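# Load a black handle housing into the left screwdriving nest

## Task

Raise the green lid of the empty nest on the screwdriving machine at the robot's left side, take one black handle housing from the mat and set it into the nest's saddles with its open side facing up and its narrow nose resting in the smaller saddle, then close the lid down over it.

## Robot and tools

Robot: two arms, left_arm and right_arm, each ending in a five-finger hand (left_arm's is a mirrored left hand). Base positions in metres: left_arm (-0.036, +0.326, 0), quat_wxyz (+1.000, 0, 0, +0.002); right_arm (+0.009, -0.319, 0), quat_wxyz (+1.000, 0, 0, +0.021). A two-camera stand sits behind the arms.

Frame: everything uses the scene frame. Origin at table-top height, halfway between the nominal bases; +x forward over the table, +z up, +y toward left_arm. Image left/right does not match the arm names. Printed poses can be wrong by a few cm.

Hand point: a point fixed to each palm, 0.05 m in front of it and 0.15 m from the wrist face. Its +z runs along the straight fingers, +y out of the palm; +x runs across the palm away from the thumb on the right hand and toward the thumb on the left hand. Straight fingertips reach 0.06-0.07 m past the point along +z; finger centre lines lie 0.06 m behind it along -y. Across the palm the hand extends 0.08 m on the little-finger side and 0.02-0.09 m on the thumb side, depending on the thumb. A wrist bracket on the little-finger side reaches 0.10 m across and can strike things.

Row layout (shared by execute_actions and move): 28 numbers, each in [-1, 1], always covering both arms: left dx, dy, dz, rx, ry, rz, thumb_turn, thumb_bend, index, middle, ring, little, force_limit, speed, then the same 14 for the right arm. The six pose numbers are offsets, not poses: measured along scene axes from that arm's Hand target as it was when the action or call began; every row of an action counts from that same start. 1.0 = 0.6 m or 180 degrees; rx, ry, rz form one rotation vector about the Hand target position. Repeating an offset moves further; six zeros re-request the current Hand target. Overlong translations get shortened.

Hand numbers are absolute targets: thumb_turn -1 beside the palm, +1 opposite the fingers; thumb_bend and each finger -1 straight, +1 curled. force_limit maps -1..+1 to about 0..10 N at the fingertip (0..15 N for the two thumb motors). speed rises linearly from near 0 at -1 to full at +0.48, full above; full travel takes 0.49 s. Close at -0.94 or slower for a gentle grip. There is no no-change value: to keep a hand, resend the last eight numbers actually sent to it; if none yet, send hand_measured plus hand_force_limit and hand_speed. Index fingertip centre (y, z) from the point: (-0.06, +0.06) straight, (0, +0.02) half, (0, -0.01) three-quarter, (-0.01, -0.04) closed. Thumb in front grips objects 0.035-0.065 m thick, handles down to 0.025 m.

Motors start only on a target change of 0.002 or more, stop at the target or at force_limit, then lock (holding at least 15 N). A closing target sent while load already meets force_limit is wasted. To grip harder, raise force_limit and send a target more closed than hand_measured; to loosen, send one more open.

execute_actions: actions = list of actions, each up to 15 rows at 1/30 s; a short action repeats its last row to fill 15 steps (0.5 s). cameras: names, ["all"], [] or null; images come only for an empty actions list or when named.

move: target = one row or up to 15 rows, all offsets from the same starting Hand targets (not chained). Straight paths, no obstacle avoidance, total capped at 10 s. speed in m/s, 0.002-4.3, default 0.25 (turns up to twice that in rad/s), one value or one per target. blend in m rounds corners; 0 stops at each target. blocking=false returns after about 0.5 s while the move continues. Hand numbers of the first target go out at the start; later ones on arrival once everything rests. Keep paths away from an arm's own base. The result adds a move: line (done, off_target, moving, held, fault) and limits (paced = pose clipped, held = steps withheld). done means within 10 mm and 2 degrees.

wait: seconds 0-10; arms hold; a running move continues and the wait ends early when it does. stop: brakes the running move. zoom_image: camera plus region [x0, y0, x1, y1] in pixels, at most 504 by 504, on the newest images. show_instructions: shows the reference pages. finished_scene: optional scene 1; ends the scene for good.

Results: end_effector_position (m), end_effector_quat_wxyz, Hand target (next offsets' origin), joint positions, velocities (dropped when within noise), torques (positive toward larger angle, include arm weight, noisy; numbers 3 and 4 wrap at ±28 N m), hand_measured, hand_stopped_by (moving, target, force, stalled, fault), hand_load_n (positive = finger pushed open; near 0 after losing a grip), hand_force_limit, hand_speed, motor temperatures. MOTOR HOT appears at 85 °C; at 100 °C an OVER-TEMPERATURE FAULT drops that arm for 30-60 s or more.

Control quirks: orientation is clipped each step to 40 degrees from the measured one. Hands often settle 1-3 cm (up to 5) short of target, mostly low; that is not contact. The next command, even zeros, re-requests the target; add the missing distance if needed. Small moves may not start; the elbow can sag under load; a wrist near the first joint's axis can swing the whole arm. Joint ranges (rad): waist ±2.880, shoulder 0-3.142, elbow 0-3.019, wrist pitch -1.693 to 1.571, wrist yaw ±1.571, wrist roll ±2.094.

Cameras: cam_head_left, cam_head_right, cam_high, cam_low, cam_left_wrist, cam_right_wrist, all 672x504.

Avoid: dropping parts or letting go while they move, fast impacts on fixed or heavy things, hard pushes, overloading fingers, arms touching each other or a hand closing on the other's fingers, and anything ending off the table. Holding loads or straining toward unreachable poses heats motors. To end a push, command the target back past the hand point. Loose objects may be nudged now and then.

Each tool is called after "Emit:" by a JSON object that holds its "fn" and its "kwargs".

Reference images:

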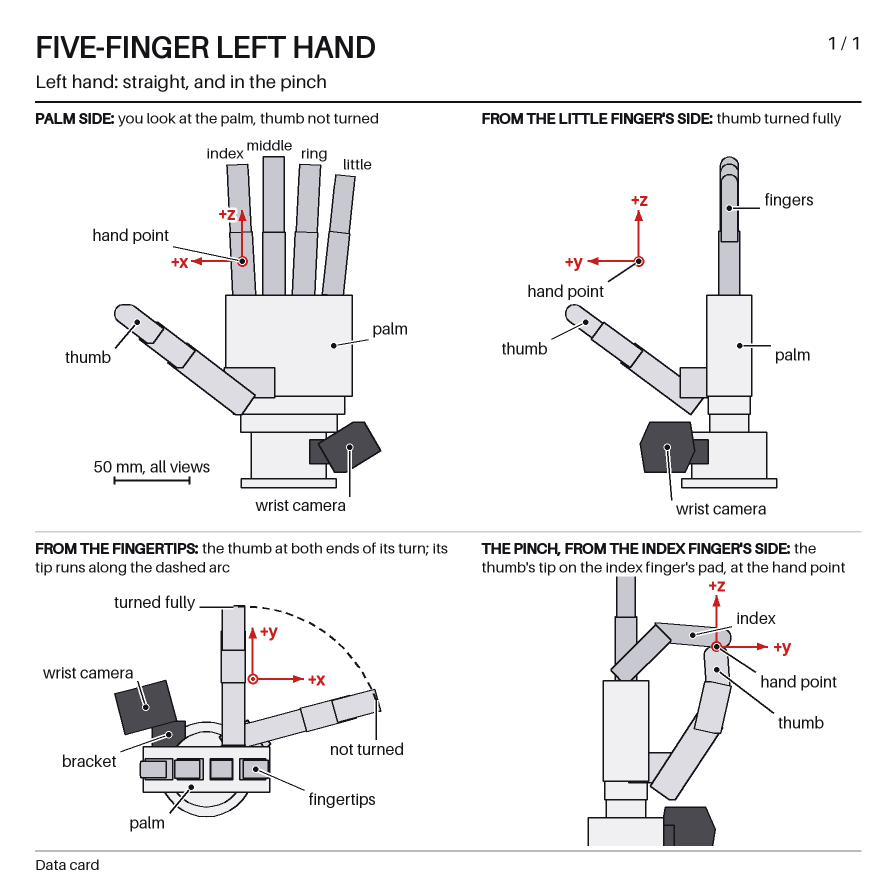

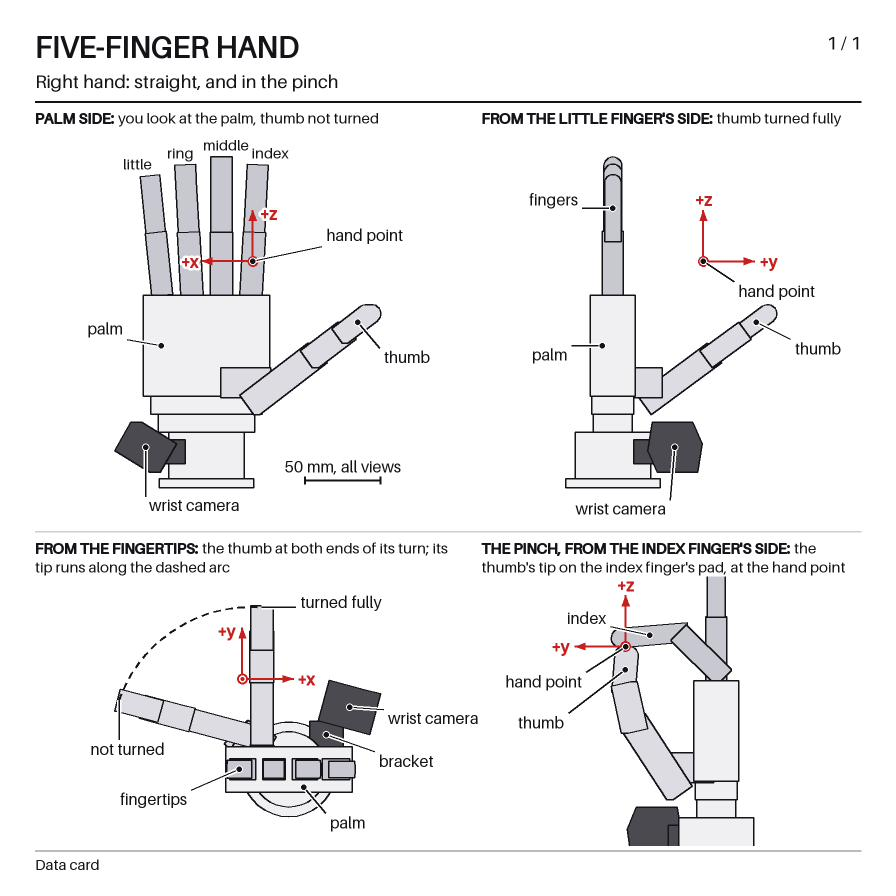

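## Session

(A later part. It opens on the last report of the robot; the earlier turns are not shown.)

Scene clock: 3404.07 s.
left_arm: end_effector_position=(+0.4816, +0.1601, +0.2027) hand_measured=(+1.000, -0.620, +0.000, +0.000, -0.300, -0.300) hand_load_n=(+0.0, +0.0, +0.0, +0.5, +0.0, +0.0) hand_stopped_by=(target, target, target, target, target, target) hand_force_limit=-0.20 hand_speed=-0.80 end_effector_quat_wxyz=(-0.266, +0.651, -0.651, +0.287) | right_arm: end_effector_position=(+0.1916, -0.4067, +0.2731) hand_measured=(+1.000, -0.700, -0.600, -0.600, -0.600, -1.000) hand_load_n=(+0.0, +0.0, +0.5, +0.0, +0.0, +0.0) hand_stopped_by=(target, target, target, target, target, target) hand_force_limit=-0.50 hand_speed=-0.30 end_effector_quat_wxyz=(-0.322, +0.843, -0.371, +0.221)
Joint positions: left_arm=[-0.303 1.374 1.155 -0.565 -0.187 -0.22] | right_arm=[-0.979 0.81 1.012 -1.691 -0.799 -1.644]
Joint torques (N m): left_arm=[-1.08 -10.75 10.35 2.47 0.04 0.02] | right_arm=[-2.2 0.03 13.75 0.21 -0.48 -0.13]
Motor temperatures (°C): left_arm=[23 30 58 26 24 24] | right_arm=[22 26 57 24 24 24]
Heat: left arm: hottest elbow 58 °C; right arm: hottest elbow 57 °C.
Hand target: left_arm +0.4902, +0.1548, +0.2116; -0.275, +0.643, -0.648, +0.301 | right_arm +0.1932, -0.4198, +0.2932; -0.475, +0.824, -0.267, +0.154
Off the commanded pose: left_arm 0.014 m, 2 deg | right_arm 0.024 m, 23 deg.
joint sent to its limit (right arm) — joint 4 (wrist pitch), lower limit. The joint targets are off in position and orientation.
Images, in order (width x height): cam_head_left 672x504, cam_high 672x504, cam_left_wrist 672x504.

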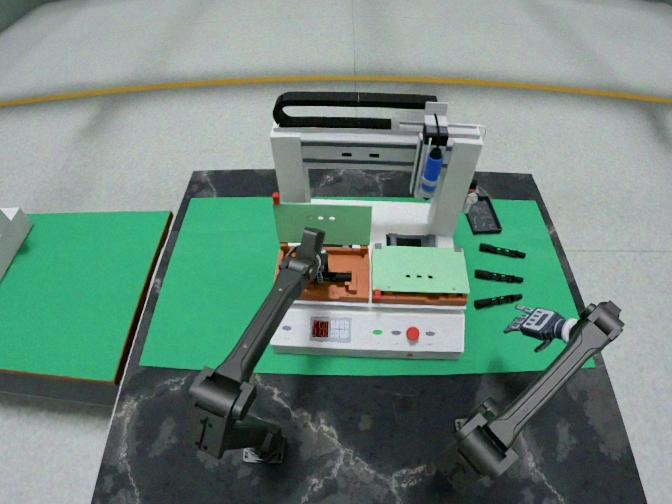

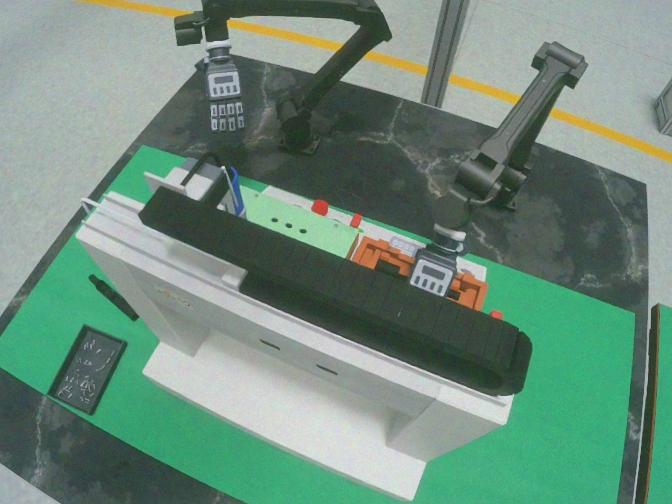

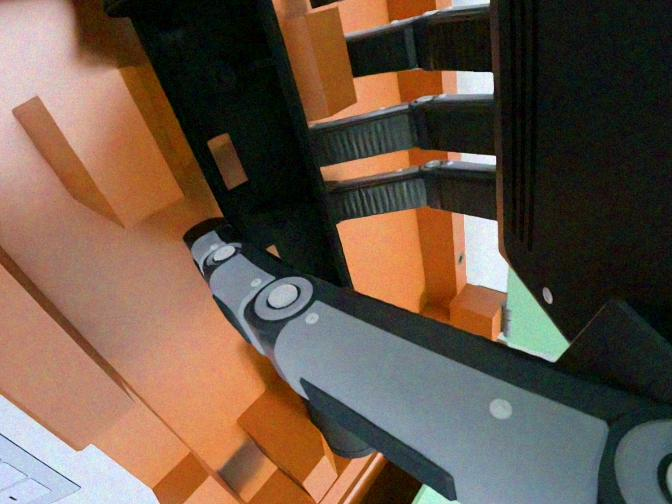

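Emit:
{"fn": "move", "kwargs": {"target": [0.004, -0.013, 0.108, 0,0,0, 1,-0.62,0.0,0.0,-0.3,-0.3,-0.2,-0.8, 0,0,0,0,0,0, 1,-0.7,-0.6,-0.6,-0.6,-1,-0.5,-0.3], "speed": 0.06, "cameras": ["cam_left_wrist", "cam_head_left", "cam_head_right"]}}

Emit:
{"fn": "zoom_image", "kwargs": {"camera": "cam_left_wrist", "region": [50, 0, 400, 300]}}

Emit:
{"fn": "zoom_image", "kwargs": {"camera": "cam_head_right", "region": [275, 235, 375, 305]}}

Scene clock: 3468.90 s.
left_arm: end_effector_position=(+0.4818, +0.1577, +0.2408) hand_measured=(+1.000, -0.620, +0.000, +0.000, -0.300, -0.300) hand_load_n=(+0.0, +0.0, +0.0, +0.0, +0.0, +0.0) hand_stopped_by=(target, target, target, target, target, target) hand_force_limit=-0.20 hand_speed=-0.80 end_effector_quat_wxyz=(-0.261, +0.652, -0.656, +0.276) | right_arm: end_effector_position=(+0.1916, -0.4067, +0.2731) hand_measured=(+1.000, -0.700, -0.600, -0.600, -0.600, -1.000) hand_load_n=(+0.0, +0.0, +0.0, +0.0, +0.0, +0.0) hand_stopped_by=(target, target, target, target, target, target) hand_force_limit=-0.50 hand_speed=-0.30 end_effector_quat_wxyz=(-0.322, +0.843, -0.371, +0.221)
Joint positions: left_arm=[-0.307 1.374 1.267 -0.703 -0.189 -0.22] | right_arm=[-0.979 0.81 1.012 -1.691 -0.799 -1.644]
Joint torques (N m): left_arm=[-1.9 -12.04 14.56 1.01 -0.34 -0.09] | right_arm=[-2.08 0.56 13.48 0.18 -0.45 -0.16]
Motor temperatures (°C): left_arm=[23 30 57 26 24 24] | right_arm=[22 25 57 24 24 24]
Heat: left arm: hottest elbow 57 °C; right arm: hottest elbow 57 °C.
Hand target: left_arm +0.4926, +0.1470, +0.2764; -0.275, +0.643, -0.648, +0.301 | right_arm +0.1932, -0.4198, +0.2932; -0.475, +0.824, -0.267, +0.154
Off the commanded pose: left_arm 0.039 m, 4 deg | right_arm 0.024 m, 23 deg.
joint sent to its limit (right arm) — joint 4 (wrist pitch), lower limit. The joint targets are off in position and orientation.
move: off_target (left_arm, right_arm)
Images, in order (width x height): cam_head_left 672x504, cam_head_right 672x504, cam_left_wrist 672x504.

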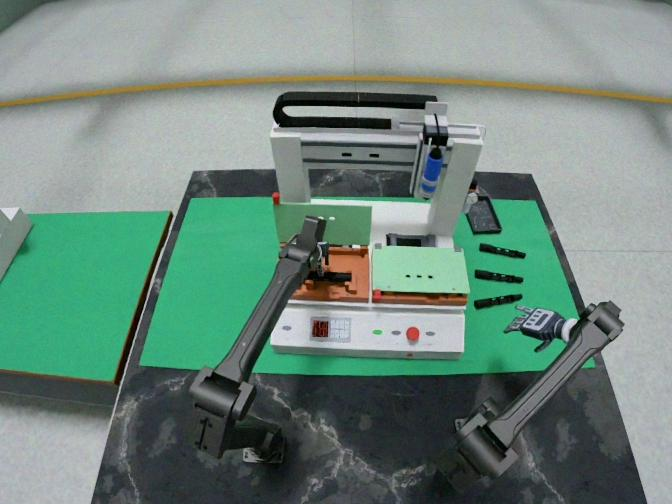

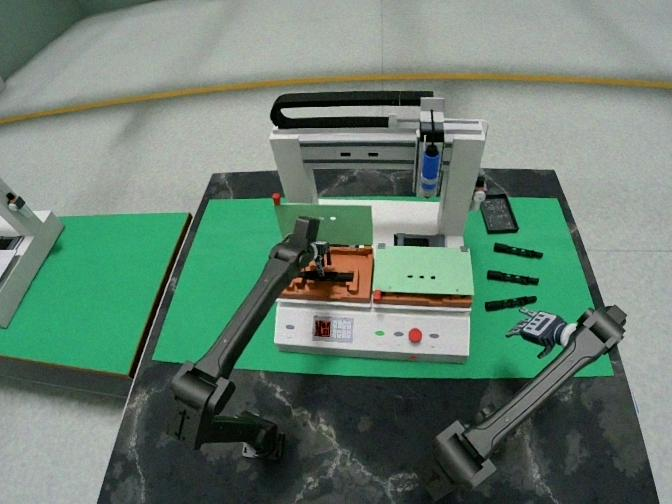

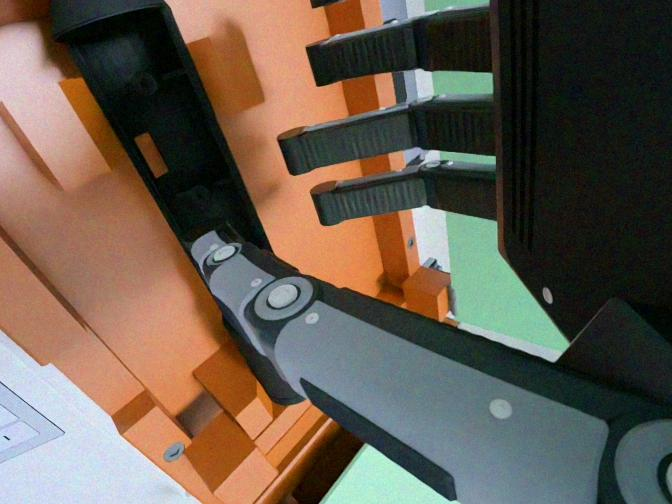

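Scaled by 1.440 from the camera's 672x504 image, which has a finer 960x720 frame.

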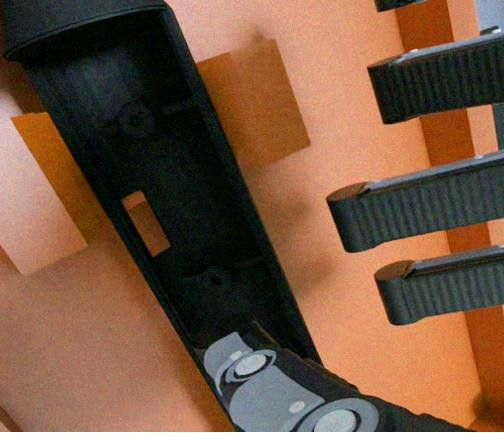

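Scaled by 5.040 from the camera's 672x504 image, which has a finer 960x720 frame.

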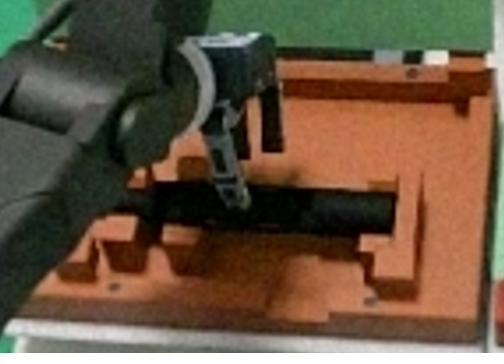

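Emit:
{"fn": "execute_actions", "kwargs": {"actions": [[[0,0,0,0,0,0, 1,-0.55,1,1,1,1,-0.2,0.0, 0,0,0,0,0,0, 1,-0.7,-0.6,-0.6,-0.6,-1,-0.5,-0.3]],[[0,0,0,0,0,0, 1,-0.55,1,1,1,1,-0.2,0.0, 0,0,0,0,0,0, 1,-0.7,-0.6,-0.6,-0.6,-1,-0.5,-0.3]]]}}

Emit:
{"fn": "move", "kwargs": {"target": [0.01, -0.0133, -0.075, 0,0,0, 1,-0.55,1,1,1,1,-0.2,0.0, 0,0,0,0,0,0, 1,-0.7,-0.6,-0.6,-0.6,-1,-0.5,-0.3], "speed": 0.05, "cameras": ["cam_left_wrist", "cam_head_left", "cam_head_right"]}}

Emit:
{"fn": "zoom_image", "kwargs": {"camera": "cam_left_wrist", "region": [50, 0, 400, 300]}}

Scene clock: 3510.97 s.
left_arm: end_effector_position=(+0.4818, +0.1577, +0.2408) hand_measured=(+1.000, -0.550, +1.000, +1.000, +1.000, +1.000) hand_load_n=(+0.0, +0.5, +0.0, +2.5, +0.0, +0.0) hand_stopped_by=(target, target, target, target, target, target) hand_force_limit=-0.20 hand_speed=0.00 end_effector_quat_wxyz=(-0.261, +0.652, -0.656, +0.276) | right_arm: end_effector_position=(+0.1916, -0.4067, +0.2731) hand_measured=(+1.000, -0.700, -0.600, -0.600, -0.600, -1.000) hand_load_n=(+0.0, +0.0, +0.0, +0.0, +0.0, +0.0) hand_stopped_by=(target, target, target, target, target, target) hand_force_limit=-0.50 hand_speed=-0.30 end_effector_quat_wxyz=(-0.322, +0.843, -0.371, +0.221)
Joint positions: left_arm=[-0.307 1.374 1.267 -0.703 -0.189 -0.22] | right_arm=[-0.979 0.81 1.012 -1.691 -0.799 -1.644]
Joint torques (N m): left_arm=[-1.96 -11.93 14.54 0.98 -0.32 -0.1] | right_arm=[-2.73 0.73 13.7 0.2 -0.46 -0.14]
Motor temperatures (°C): left_arm=[23 31 63 26 24 24] | right_arm=[22 25 57 24 24 24]
Heat: left arm: hottest elbow 63 °C; right arm: hottest elbow 57 °C.
Hand target: left_arm +0.4926, +0.1470, +0.2764; -0.275, +0.643, -0.648, +0.301 | right_arm +0.1932, -0.4198, +0.2932; -0.475, +0.824, -0.267, +0.154
Off the commanded pose: left_arm 0.039 m, 4 deg | right_arm 0.024 m, 23 deg.
joint sent to its limit (right arm) — joint 4 (wrist pitch), lower limit. The joint targets are off in position and orientation.

Scene clock: 3512.53 s.
left_arm: end_effector_position=(+0.4911, +0.1496, +0.2207) hand_measured=(+1.000, -0.550, +1.000, +1.000, +1.000, +1.000) hand_load_n=(+0.0, +0.5, +0.0, +2.5, +0.5, +0.0) hand_stopped_by=(target, target, target, target, target, target) hand_force_limit=-0.20 hand_speed=0.00 end_effector_quat_wxyz=(-0.267, +0.647, -0.655, +0.284) | right_arm: end_effector_position=(+0.1916, -0.4067, +0.2731) hand_measured=(+1.000, -0.700, -0.600, -0.600, -0.600, -1.000) hand_load_n=(+0.0, +0.0, +0.0, +0.0, +0.0, +0.0) hand_stopped_by=(target, target, target, target, target, target) hand_force_limit=-0.50 hand_speed=-0.30 end_effector_quat_wxyz=(-0.322, +0.843, -0.371, +0.221)
Joint positions: left_arm=[-0.32 1.4 1.232 -0.622 -0.198 -0.22] | right_arm=[-0.979 0.81 1.012 -1.691 -0.799 -1.644]
Joint torques (N m): left_arm=[-1.9 -11.52 10.43 2.43 -0.34 -0.16] | right_arm=[-1.67 0.5 13.65 0.29 -0.45 -0.16]
Motor temperatures (°C): left_arm=[23 31 63 26 24 24] | right_arm=[22 25 57 24 24 24]
Heat: left arm: hottest elbow 63 °C; right arm: hottest elbow 57 °C.
Hand target: left_arm +0.4986, +0.1390, +0.2314; -0.275, +0.643, -0.648, +0.301 | right_arm +0.1932, -0.4198, +0.2932; -0.475, +0.824, -0.267, +0.154
Off the commanded pose: left_arm 0.017 m, 2 deg | right_arm 0.024 m, 23 deg.
joint sent to its limit (right arm) — joint 4 (wrist pitch), lower limit. The joint targets are off in position and orientation.
move: off_target (left_arm, right_arm)
Images, in order (width x height): cam_head_left 672x504, cam_head_right 672x504, cam_left_wrist 672x504.

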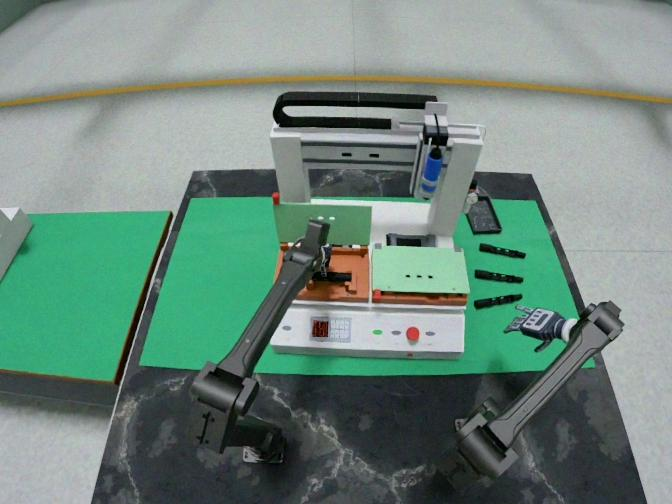

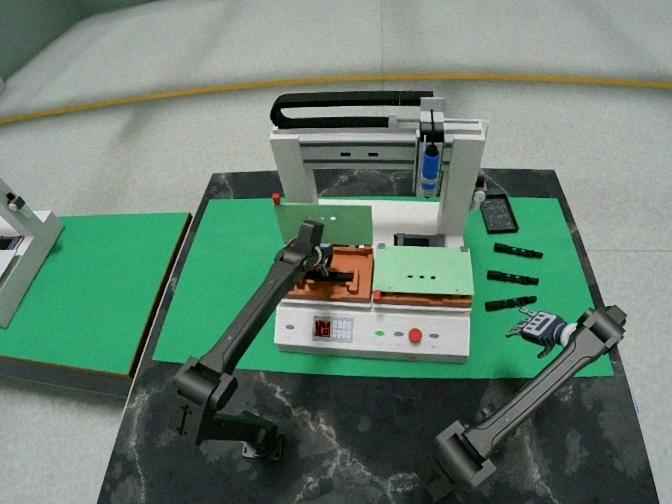

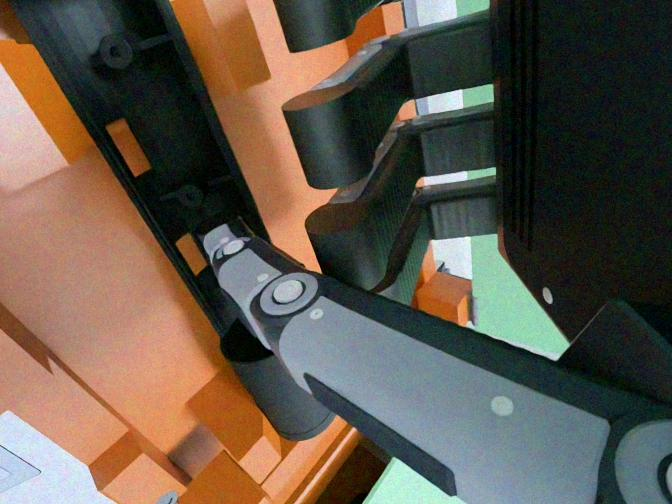

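Scaled by 1.440 from the camera's 672x504 image, which has a finer 960x720 frame.

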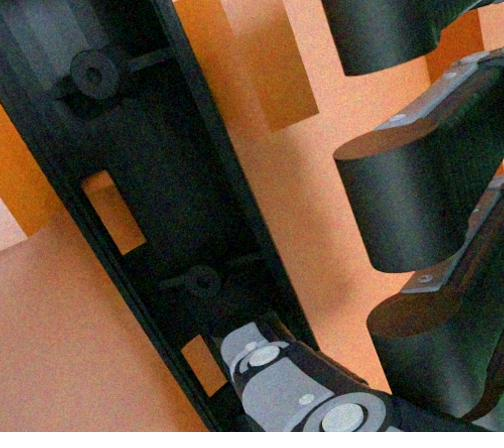

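Emit:
{"fn": "move", "kwargs": {"target": [0.0, 0.0, -0.02, 0,0,0, 1,-0.55,1,1,1,1,-0.2,0.0, 0,0,0,0,0,0, 1,-0.7,-0.6,-0.6,-0.6,-1,-0.5,-0.3], "speed": 0.04, "cameras": ["cam_left_wrist"]}}

Emit:
{"fn": "zoom_image", "kwargs": {"camera": "cam_left_wrist", "region": [50, 100, 400, 400]}}

Scene clock: 3525.23 s.
left_arm: end_effector_position=(+0.4910, +0.1496, +0.2116) hand_measured=(+1.000, -0.550, +1.000, +1.000, +1.000, +1.000) hand_load_n=(-0.5, +0.5, +0.0, +2.5, +0.0, +0.0) hand_stopped_by=(target, target, target, target, target, target) hand_force_limit=-0.20 hand_speed=0.00 end_effector_quat_wxyz=(-0.268, +0.647, -0.655, +0.286) | right_arm: end_effector_position=(+0.1916, -0.4067, +0.2731) hand_measured=(+1.000, -0.700, -0.600, -0.600, -0.600, -1.000) hand_load_n=(+0.0, +0.0, +0.0, -0.5, +0.0, +0.0) hand_stopped_by=(target, target, target, target, target, target) hand_force_limit=-0.50 hand_speed=-0.30 end_effector_quat_wxyz=(-0.322, +0.843, -0.371, +0.221)
Joint positions: left_arm=[-0.32 1.402 1.208 -0.591 -0.198 -0.22] | right_arm=[-0.979 0.81 1.012 -1.691 -0.799 -1.644]
Joint torques (N m): left_arm=[-2.02 -11.11 10.22 2.44 -0.34 -0.16] | right_arm=[-2.43 1.08 13.63 0.17 -0.47 -0.15]
Motor temperatures (°C): left_arm=[23 31 63 26 24 24] | right_arm=[22 25 57 24 24 24]
Heat: left arm: hottest elbow 63 °C; right arm: hottest elbow 57 °C.
Hand target: left_arm +0.4986, +0.1390, +0.2194; -0.275, +0.643, -0.648, +0.301 | right_arm +0.1932, -0.4198, +0.2932; -0.475, +0.824, -0.267, +0.154
Off the commanded pose: left_arm 0.015 m, 2 deg | right_arm 0.024 m, 23 deg.
joint sent to its limit (right arm) — joint 4 (wrist pitch), lower limit. The joint targets are off in position and orientation.
move: off_target (left_arm, right_arm)
Images, in order (width x height): cam_left_wrist 672x504.

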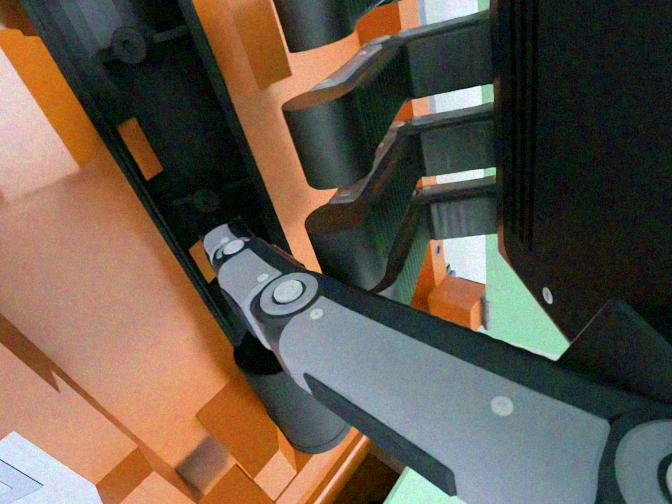

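Scaled by 1.440 from the camera's 672x504 image, which has a finer 960x720 frame.

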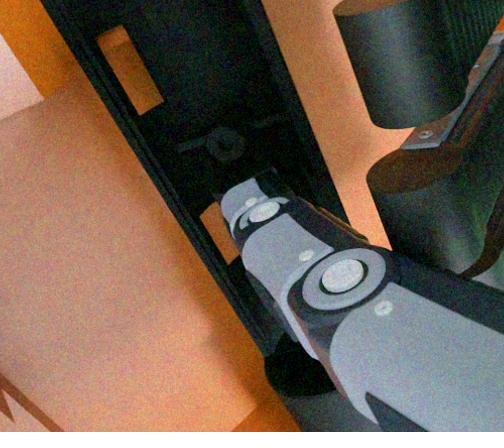

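Emit:
{"fn": "move", "kwargs": {"target": [0.0, -0.009, -0.008, 0,0,0, 1,-0.55,1,1,1,1,-0.2,0.0, 0,0,0,0,0,0, 1,-0.7,-0.6,-0.6,-0.6,-1,-0.5,-0.3], "speed": 0.04, "cameras": ["cam_left_wrist"]}}

Emit:
{"fn": "zoom_image", "kwargs": {"camera": "cam_left_wrist", "region": [50, 100, 400, 400]}}

Scene clock: 3534.13 s.
left_arm: end_effector_position=(+0.4916, +0.1441, +0.2086) hand_measured=(+1.000, -0.550, +1.000, +1.000, +1.000, +1.000) hand_load_n=(+0.0, +0.5, +0.0, +2.5, +0.0, +0.0) hand_stopped_by=(target, target, target, target, target, target) hand_force_limit=-0.20 hand_speed=0.00 end_effector_quat_wxyz=(-0.270, +0.643, -0.657, +0.286) | right_arm: end_effector_position=(+0.1916, -0.4067, +0.2731) hand_measured=(+1.000, -0.700, -0.600, -0.600, -0.600, -1.000) hand_load_n=(+0.0, +0.0, +0.0, +0.0, +0.0, +0.0) hand_stopped_by=(target, target, target, target, target, target) hand_force_limit=-0.50 hand_speed=-0.30 end_effector_quat_wxyz=(-0.322, +0.843, -0.371, +0.221)
Joint positions: left_arm=[-0.332 1.408 1.204 -0.579 -0.207 -0.22] | right_arm=[-0.979 0.81 1.012 -1.691 -0.799 -1.644]
Joint torques (N m): left_arm=[-1.96 -11.11 10.13 2.39 -0.32 -0.18] | right_arm=[-2.37 0.21 13.68 0.14 -0.46 -0.19]
Motor temperatures (°C): left_arm=[23 31 62 26 24 24] | right_arm=[22 25 57 24 24 24]
Heat: left arm: hottest elbow 62 °C; right arm: hottest elbow 57 °C.
Hand target: left_arm +0.4986, +0.1336, +0.2146; -0.275, +0.643, -0.648, +0.301 | right_arm +0.1932, -0.4198, +0.2932; -0.475, +0.824, -0.267, +0.154
Off the commanded pose: left_arm 0.014 m, 2 deg | right_arm 0.024 m, 23 deg.
joint sent to its limit (right arm) — joint 4 (wrist pitch), lower limit. The joint targets are off in position and orientation.
move: off_target (left_arm, right_arm)
Images, in order (width x height): cam_left_wrist 672x504.

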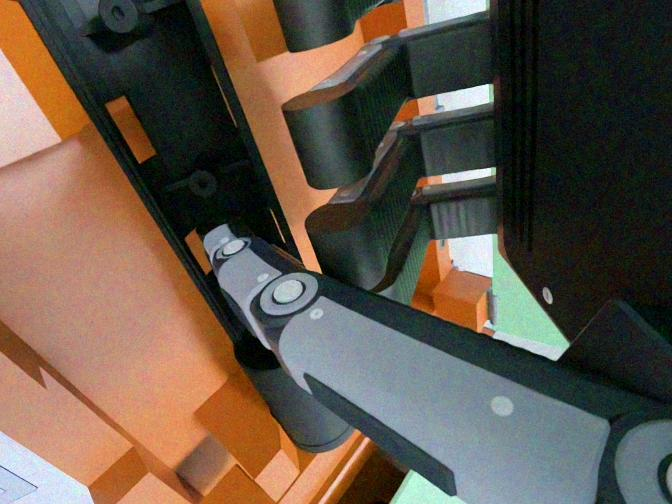

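Scaled by 1.440 from the camera's 672x504 image, which has a finer 960x720 frame.

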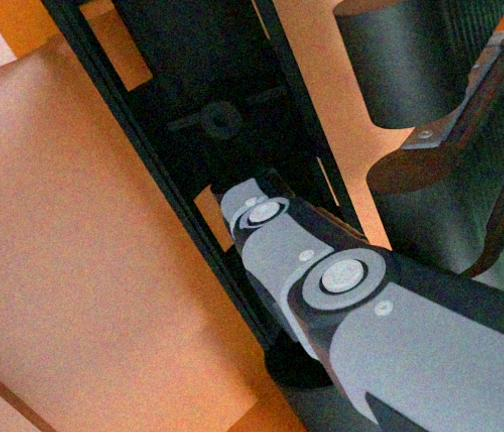

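Emit:
{"fn": "move", "kwargs": {"target": [0.0, 0.0, -0.0135, 0,0,0, 1,-0.55,1,1,1,1,-0.2,0.0, 0,0,0,0,0,0, 1,-0.7,-0.6,-0.6,-0.6,-1,-0.5,-0.3], "speed": 0.04, "cameras": ["cam_left_wrist", "cam_head_left"]}}

Emit:
{"fn": "zoom_image", "kwargs": {"camera": "cam_left_wrist", "region": [50, 100, 400, 400]}}

Scene clock: 3549.97 s.
left_arm: end_effector_position=(+0.4932, +0.1427, +0.2094) hand_measured=(+1.000, -0.550, +1.000, +1.000, +1.000, +1.000) hand_load_n=(-1.0, +3.0, +0.0, +1.0, +0.0, +0.0) hand_stopped_by=(target, target, target, target, target, target) hand_force_limit=-0.20 hand_speed=0.00 end_effector_quat_wxyz=(-0.273, +0.642, -0.655, +0.292) | right_arm: end_effector_position=(+0.1916, -0.4067, +0.2731) hand_measured=(+1.000, -0.700, -0.600, -0.600, -0.600, -1.000) hand_load_n=(+0.0, +0.0, +0.0, +0.0, +0.0, +0.0) hand_stopped_by=(target, target, target, target, target, target) hand_force_limit=-0.50 hand_speed=-0.30 end_effector_quat_wxyz=(-0.322, +0.843, -0.371, +0.221)
Joint positions: left_arm=[-0.334 1.407 1.2 -0.563 -0.207 -0.22] | right_arm=[-0.979 0.81 1.012 -1.691 -0.799 -1.644]
Joint torques (N m): left_arm=[-1.96 -10.75 9.03 2.67 -0.33 -0.18] | right_arm=[-2.02 0.62 13.72 0.12 -0.51 -0.17]
Motor temperatures (°C): left_arm=[23 31 62 26 24 24] | right_arm=[22 25 57 24 24 24]
Heat: left arm: hottest elbow 62 °C; right arm: hottest elbow 57 °C.
Hand target: left_arm +0.4986, +0.1336, +0.2065; -0.275, +0.643, -0.648, +0.301 | right_arm +0.1932, -0.4198, +0.2932; -0.475, +0.824, -0.267, +0.154
Off the commanded pose: left_arm 0.011 m, 1 deg | right_arm 0.024 m, 23 deg.
joint sent to its limit (right arm) — joint 4 (wrist pitch), lower limit. The joint targets are off in position and orientation.
move: off_target (left_arm, right_arm)
Images, in order (width x height): cam_head_left 672x504, cam_left_wrist 672x504.

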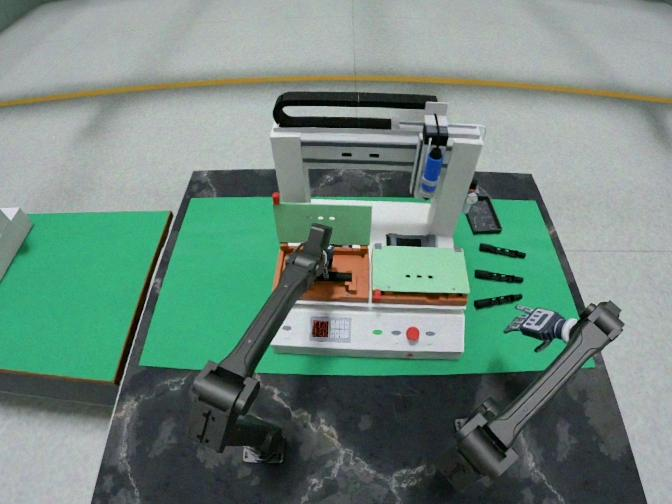

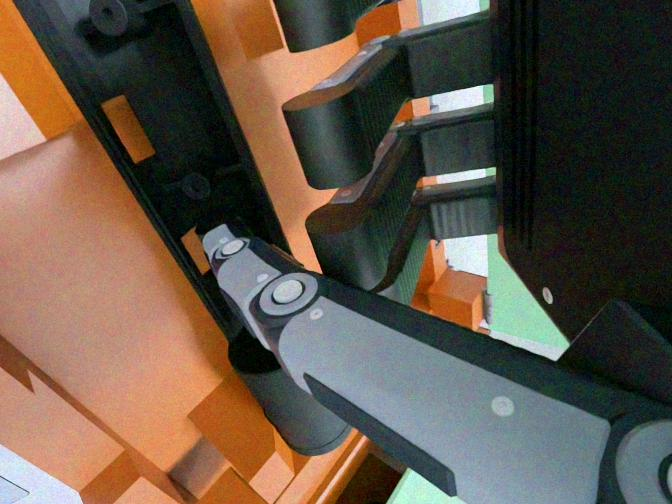

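Scaled by 1.440 from the camera's 672x504 image, which has a finer 960x720 frame.

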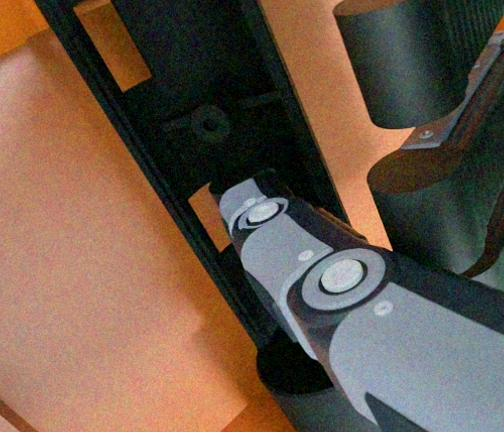

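Emit:
{"fn": "move", "kwargs": {"target": [[0.0, 0.0, 0.03, 0,0,0, 1,-0.55,1,1,1,1,-0.2,0.0, 0,0,0,0,0,0, 1,-0.7,-0.6,-0.6,-0.6,-1,-0.5,-0.3],[0.022, 0.0, 0.03, 0,0,0, 1,-0.55,1,1,1,1,-0.2,0.0, 0,0,0,0,0,0, 1,-0.7,-0.6,-0.6,-0.6,-1,-0.5,-0.3]], "speed": 0.04, "cameras": ["cam_left_wrist", "cam_head_left"]}}

Emit:
{"fn": "zoom_image", "kwargs": {"camera": "cam_left_wrist", "region": [50, 100, 400, 400]}}

Scene clock: 3563.70 s.
left_arm: end_effector_position=(+0.4942, +0.1423, +0.2099) hand_measured=(+1.000, -0.550, +1.000, +1.000, +1.000, +1.000) hand_load_n=(-1.0, +3.0, +0.0, +1.0, +0.0, +0.0) hand_stopped_by=(target, target, target, target, target, target) hand_force_limit=-0.20 hand_speed=0.00 end_effector_quat_wxyz=(-0.271, +0.643, -0.656, +0.289) | right_arm: end_effector_position=(+0.1916, -0.4067, +0.2731) hand_measured=(+1.000, -0.700, -0.600, -0.600, -0.600, -1.000) hand_load_n=(+0.0, +0.0, +0.0, +0.0, +0.0, +0.0) hand_stopped_by=(target, target, target, target, target, target) hand_force_limit=-0.50 hand_speed=-0.30 end_effector_quat_wxyz=(-0.322, +0.843, -0.371, +0.221)
Joint positions: left_arm=[-0.334 1.413 1.211 -0.576 -0.207 -0.222] | right_arm=[-0.979 0.81 1.012 -1.691 -0.799 -1.644]
Joint torques (N m): left_arm=[-1.14 -9.64 14.04 1.29 -0.02 -0.11] | right_arm=[-2.32 0.32 13.76 0.18 -0.42 -0.17]
Motor temperatures (°C): left_arm=[23 30 61 26 24 24] | right_arm=[22 25 57 24 24 24]
Heat: left arm: hottest elbow 61 °C; right arm: hottest elbow 57 °C.
Hand target: left_arm +0.5118, +0.1336, +0.2245; -0.275, +0.643, -0.648, +0.301 | right_arm +0.1932, -0.4198, +0.2932; -0.475, +0.824, -0.267, +0.154
Off the commanded pose: left_arm 0.024 m, 2 deg | right_arm 0.024 m, 23 deg.
joint sent to its limit (right arm) — joint 4 (wrist pitch), lower limit. The joint targets are off in position and orientation.
move: off_target (left_arm, right_arm)
Images, in order (width x height): cam_head_left 672x504, cam_left_wrist 672x504.

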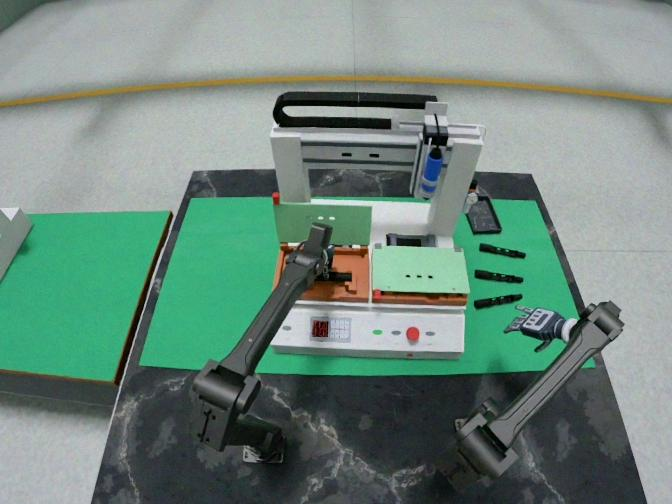

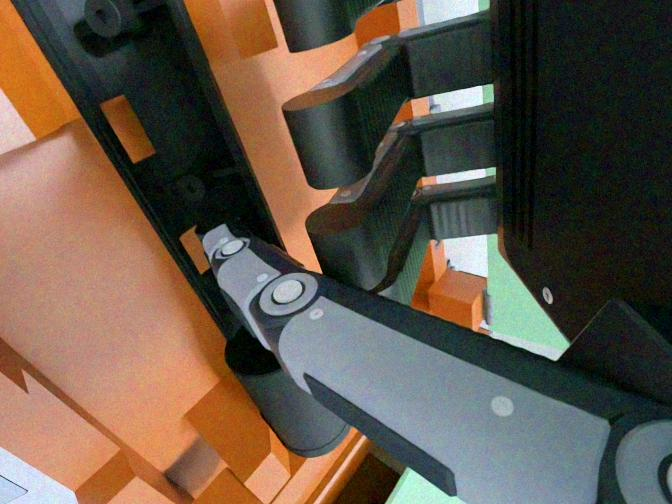

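Scaled by 1.440 from the camera's 672x504 image, which has a finer 960x720 frame.

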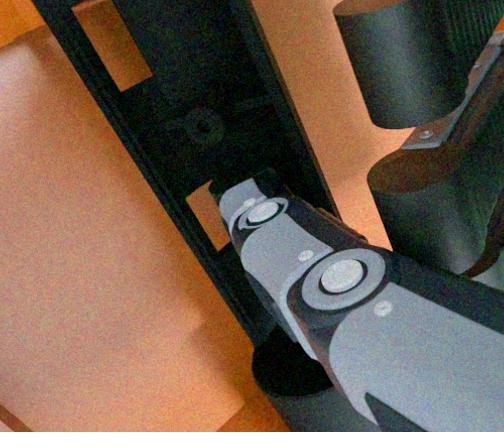

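Emit:
{"fn": "move", "kwargs": {"target": [0.0, 0.0, 0.05, 0,0,0, 1,-0.55,1,1,1,1,-0.2,0.0, 0,0,0,0,0,0, 1,-0.7,-0.6,-0.6,-0.6,-1,-0.5,-0.3], "speed": 0.04, "cameras": ["cam_left_wrist"]}}

Emit:
{"fn": "zoom_image", "kwargs": {"camera": "cam_left_wrist", "region": [50, 50, 400, 350]}}

Scene clock: 3577.33 s.
left_arm: end_effector_position=(+0.4949, +0.1420, +0.2209) hand_measured=(+1.000, -0.550, +1.000, +1.000, +1.000, +1.000) hand_load_n=(+0.0, +1.0, +0.0, +1.0, +0.5, +0.0) hand_stopped_by=(target, target, target, target, target, target) hand_force_limit=-0.20 hand_speed=0.00 end_effector_quat_wxyz=(-0.264, +0.646, -0.661, +0.275) | right_arm: end_effector_position=(+0.1916, -0.4067, +0.2731) hand_measured=(+1.000, -0.700, -0.600, -0.600, -0.600, -1.000) hand_load_n=(+0.0, +0.0, +0.0, -0.5, +0.0, +0.0) hand_stopped_by=(target, target, target, target, target, target) hand_force_limit=-0.50 hand_speed=-0.30 end_effector_quat_wxyz=(-0.322, +0.843, -0.371, +0.221)
Joint positions: left_arm=[-0.334 1.426 1.267 -0.651 -0.207 -0.222] | right_arm=[-0.979 0.81 1.012 -1.691 -0.799 -1.644]
Joint torques (N m): left_arm=[-1.08 -11.93 14.99 1.1 -0.01 -0.1] | right_arm=[-2.49 0.56 13.78 0.13 -0.44 -0.18]
Motor temperatures (°C): left_arm=[23 30 64 26 24 24] | right_arm=[22 25 57 24 24 24]
Heat: left arm: hottest elbow 64 °C; right arm: hottest elbow 57 °C.
Hand target: left_arm +0.5118, +0.1336, +0.2545; -0.275, +0.643, -0.648, +0.301 | right_arm +0.1932, -0.4198, +0.2932; -0.475, +0.824, -0.267, +0.154
Off the commanded pose: left_arm 0.038 m, 4 deg | right_arm 0.024 m, 23 deg.
joint sent to its limit (right arm) — joint 4 (wrist pitch), lower limit. The joint targets are off in position and orientation.
move: off_target (left_arm, right_arm)
Images, in order (width x height): cam_left_wrist 672x504.

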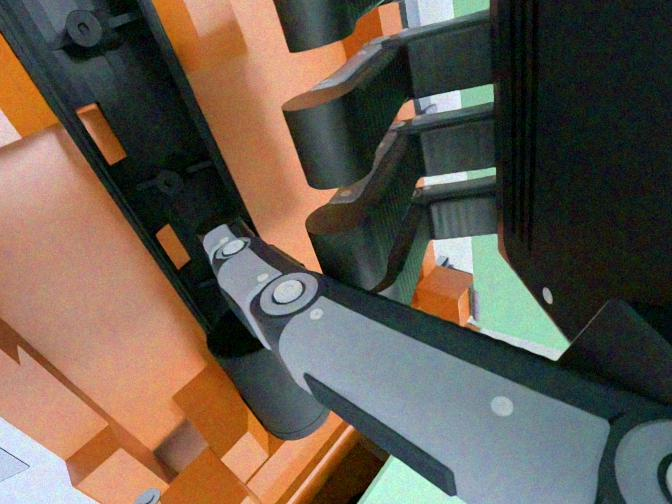

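Scaled by 1.440 from the camera's 672x504 image, which has a finer 960x720 frame.

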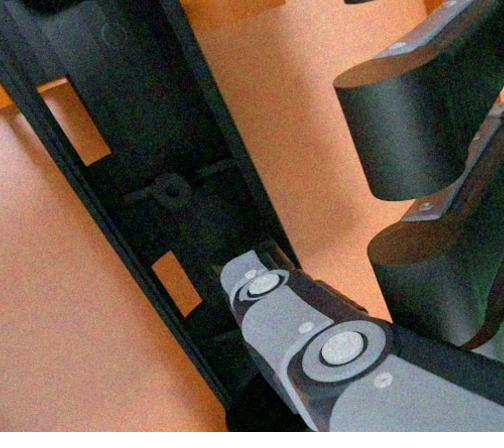

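Emit:
{"fn": "move", "kwargs": {"target": [[0.0, 0.018, 0.0, 0,0,0, 1,-0.55,1,1,1,1,-0.2,0.0, 0,0,0,0,0,0, 1,-0.7,-0.6,-0.6,-0.6,-1,-0.5,-0.3],[0.0, 0.018, -0.052, 0,0,0, 1,-0.55,1,1,1,1,-0.2,0.0, 0,0,0,0,0,0, 1,-0.7,-0.6,-0.6,-0.6,-1,-0.5,-0.3]], "speed": 0.04, "cameras": ["cam_left_wrist"]}}

Emit:
{"fn": "zoom_image", "kwargs": {"camera": "cam_left_wrist", "region": [50, 50, 400, 350]}}

Scene clock: 3622.53 s.
left_arm: end_effector_position=(+0.4966, +0.1414, +0.2134) hand_measured=(+1.000, -0.550, +1.000, +1.000, +1.000, +1.000) hand_load_n=(+0.0, +2.5, +0.0, +0.5, +0.0, +0.5) hand_stopped_by=(target, target, target, target, target, target) hand_force_limit=-0.20 hand_speed=0.00 end_effector_quat_wxyz=(-0.263, +0.644, -0.660, +0.284) | right_arm: end_effector_position=(+0.1916, -0.4067, +0.2731) hand_measured=(+1.000, -0.700, -0.600, -0.600, -0.600, -1.000) hand_load_n=(+0.0, +0.0, +0.0, +0.0, +0.0, +0.0) hand_stopped_by=(target, target, target, target, target, target) hand_force_limit=-0.50 hand_speed=-0.30 end_effector_quat_wxyz=(-0.322, +0.843, -0.371, +0.221)
Joint positions: left_arm=[-0.329 1.426 1.241 -0.609 -0.194 -0.22] | right_arm=[-0.979 0.81 1.012 -1.691 -0.799 -1.644]
Joint torques (N m): left_arm=[-0.15 -11.52 10.52 2.84 0.07 0.06] | right_arm=[-2.14 0.85 13.75 0.25 -0.43 -0.14]
Motor temperatures (°C): left_arm=[23 31 70 26 24 24] | right_arm=[22 25 57 24 24 24]
Heat: left arm: hottest elbow 70 °C; right arm: hottest elbow 57 °C.
Hand target: left_arm +0.5118, +0.1444, +0.2233; -0.275, +0.643, -0.648, +0.301 | right_arm +0.1932, -0.4198, +0.2932; -0.475, +0.824, -0.267, +0.154
Off the commanded pose: left_arm 0.018 m, 3 deg | right_arm 0.024 m, 23 deg.
joint sent to its limit (right arm) — joint 4 (wrist pitch), lower limit. The joint targets are off in position and orientation.
move: off_target (left_arm, right_arm)
Images, in order (width x height): cam_left_wrist 672x504.

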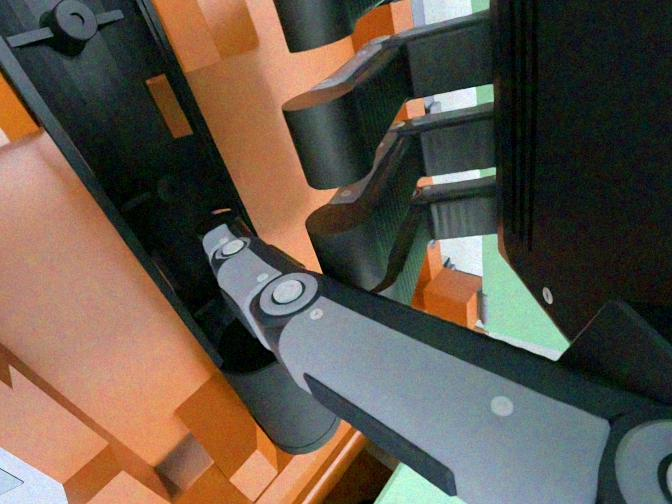

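Scaled by 1.440 from the camera's 672x504 image, which has a finer 960x720 frame.

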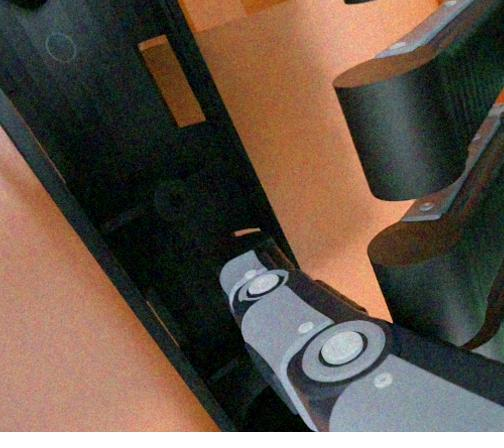

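Emit:
{"fn": "move", "kwargs": {"target": [-0.005, 0.0, 0.065, 0,0,0, 1,-0.55,1,1,1,1,-0.2,0.0, 0,0,0,0,0,0, 1,-0.7,-0.6,-0.6,-0.6,-1,-0.5,-0.3], "speed": 0.05, "cameras": ["cam_left_wrist", "cam_head_left", "cam_head_right", "cam_high"]}}

Emit:
{"fn": "zoom_image", "kwargs": {"camera": "cam_left_wrist", "region": [0, 0, 350, 300]}}

Emit:
{"fn": "zoom_image", "kwargs": {"camera": "cam_head_right", "region": [275, 235, 375, 305]}}

Scene clock: 3639.17 s.
left_arm: end_effector_position=(+0.4938, +0.1432, +0.2221) hand_measured=(+1.000, -0.550, +1.000, +1.000, +1.000, +1.000) hand_load_n=(-0.5, +1.0, -0.5, +0.5, +0.0, +0.0) hand_stopped_by=(target, target, target, target, target, target) hand_force_limit=-0.20 hand_speed=0.00 end_effector_quat_wxyz=(-0.258, +0.647, -0.663, +0.275) | right_arm: end_effector_position=(+0.1916, -0.4067, +0.2731) hand_measured=(+1.000, -0.700, -0.600, -0.600, -0.600, -1.000) hand_load_n=(+0.5, +0.0, +0.0, +0.0, +0.0, +0.0) hand_stopped_by=(target, target, target, target, target, target) hand_force_limit=-0.50 hand_speed=-0.30 end_effector_quat_wxyz=(-0.322, +0.843, -0.371, +0.221)
Joint positions: left_arm=[-0.327 1.426 1.274 -0.665 -0.194 -0.22] | right_arm=[-0.979 0.81 1.012 -1.691 -0.799 -1.644]
Joint torques (N m): left_arm=[-0.79 -13.45 14.46 0.98 -0.01 0.04] | right_arm=[-2.32 0.32 13.79 0.24 -0.48 -0.15]
Motor temperatures (°C): left_arm=[23 30 65 26 24 24] | right_arm=[22 25 57 24 24 24]
Heat: left arm: hottest elbow 65 °C; right arm: hottest elbow 57 °C.
Hand target: left_arm +0.5088, +0.1444, +0.2623; -0.275, +0.643, -0.648, +0.301 | right_arm +0.1932, -0.4198, +0.2932; -0.475, +0.824, -0.267, +0.154
Off the commanded pose: left_arm 0.043 m, 4 deg | right_arm 0.024 m, 23 deg.
joint sent to its limit (right arm) — joint 4 (wrist pitch), lower limit. The joint targets are off in position and orientation.
move: off_target (left_arm, right_arm)
Images, in order (width x height): cam_head_left 672x504, cam_head_right 672x504, cam_high 672x504, cam_left_wrist 672x504.

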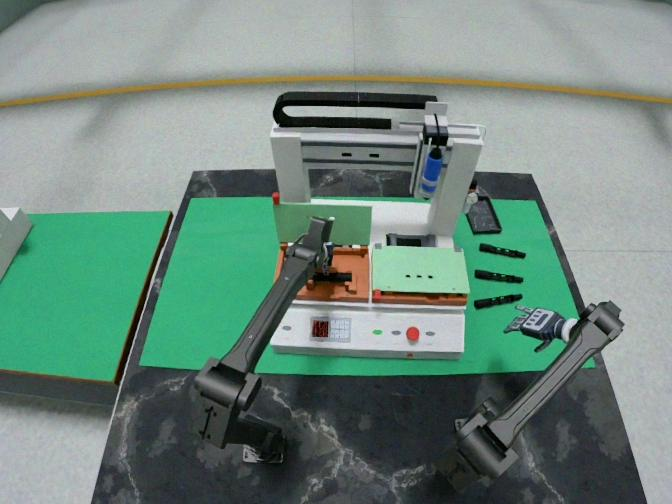

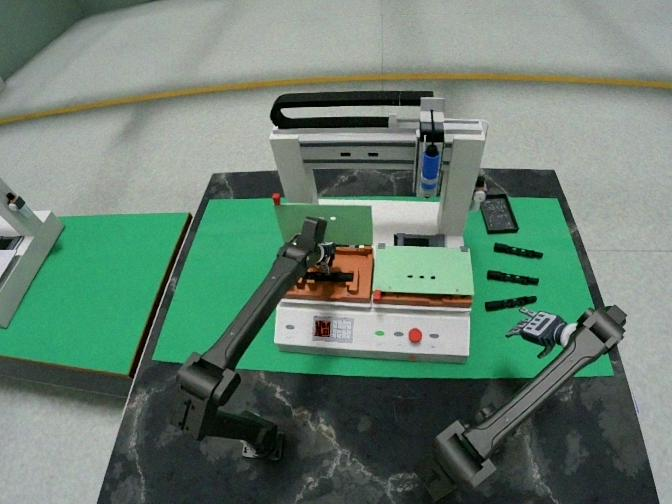

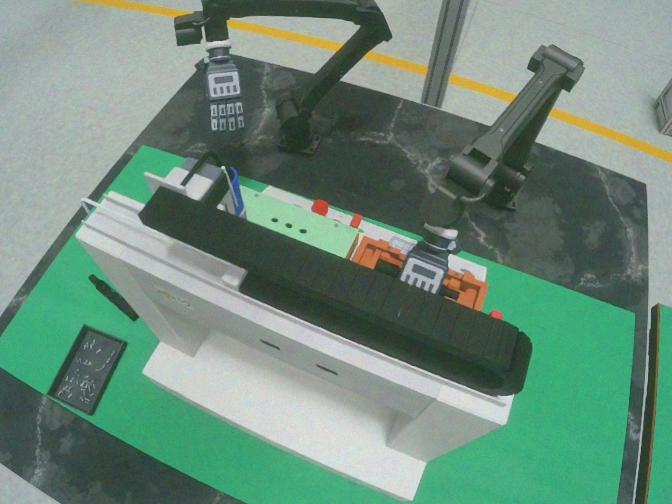

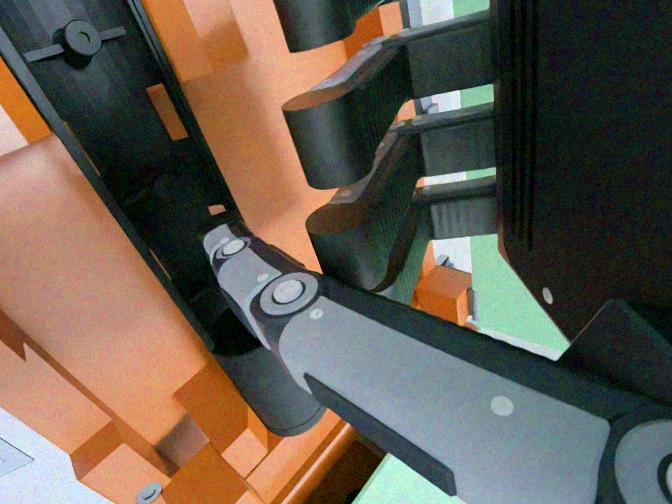

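Scaled by 1.440 from the camera's 672x504 image, which has a finer 960x720 frame.

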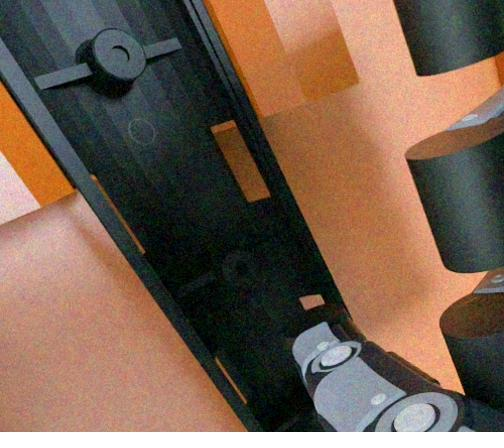

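Scaled by 5.040 from the camera's 672x504 image, which has a finer 960x720 frame.

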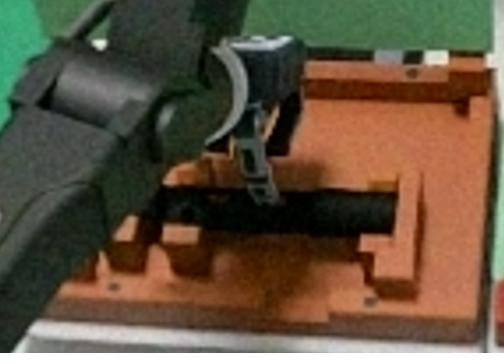

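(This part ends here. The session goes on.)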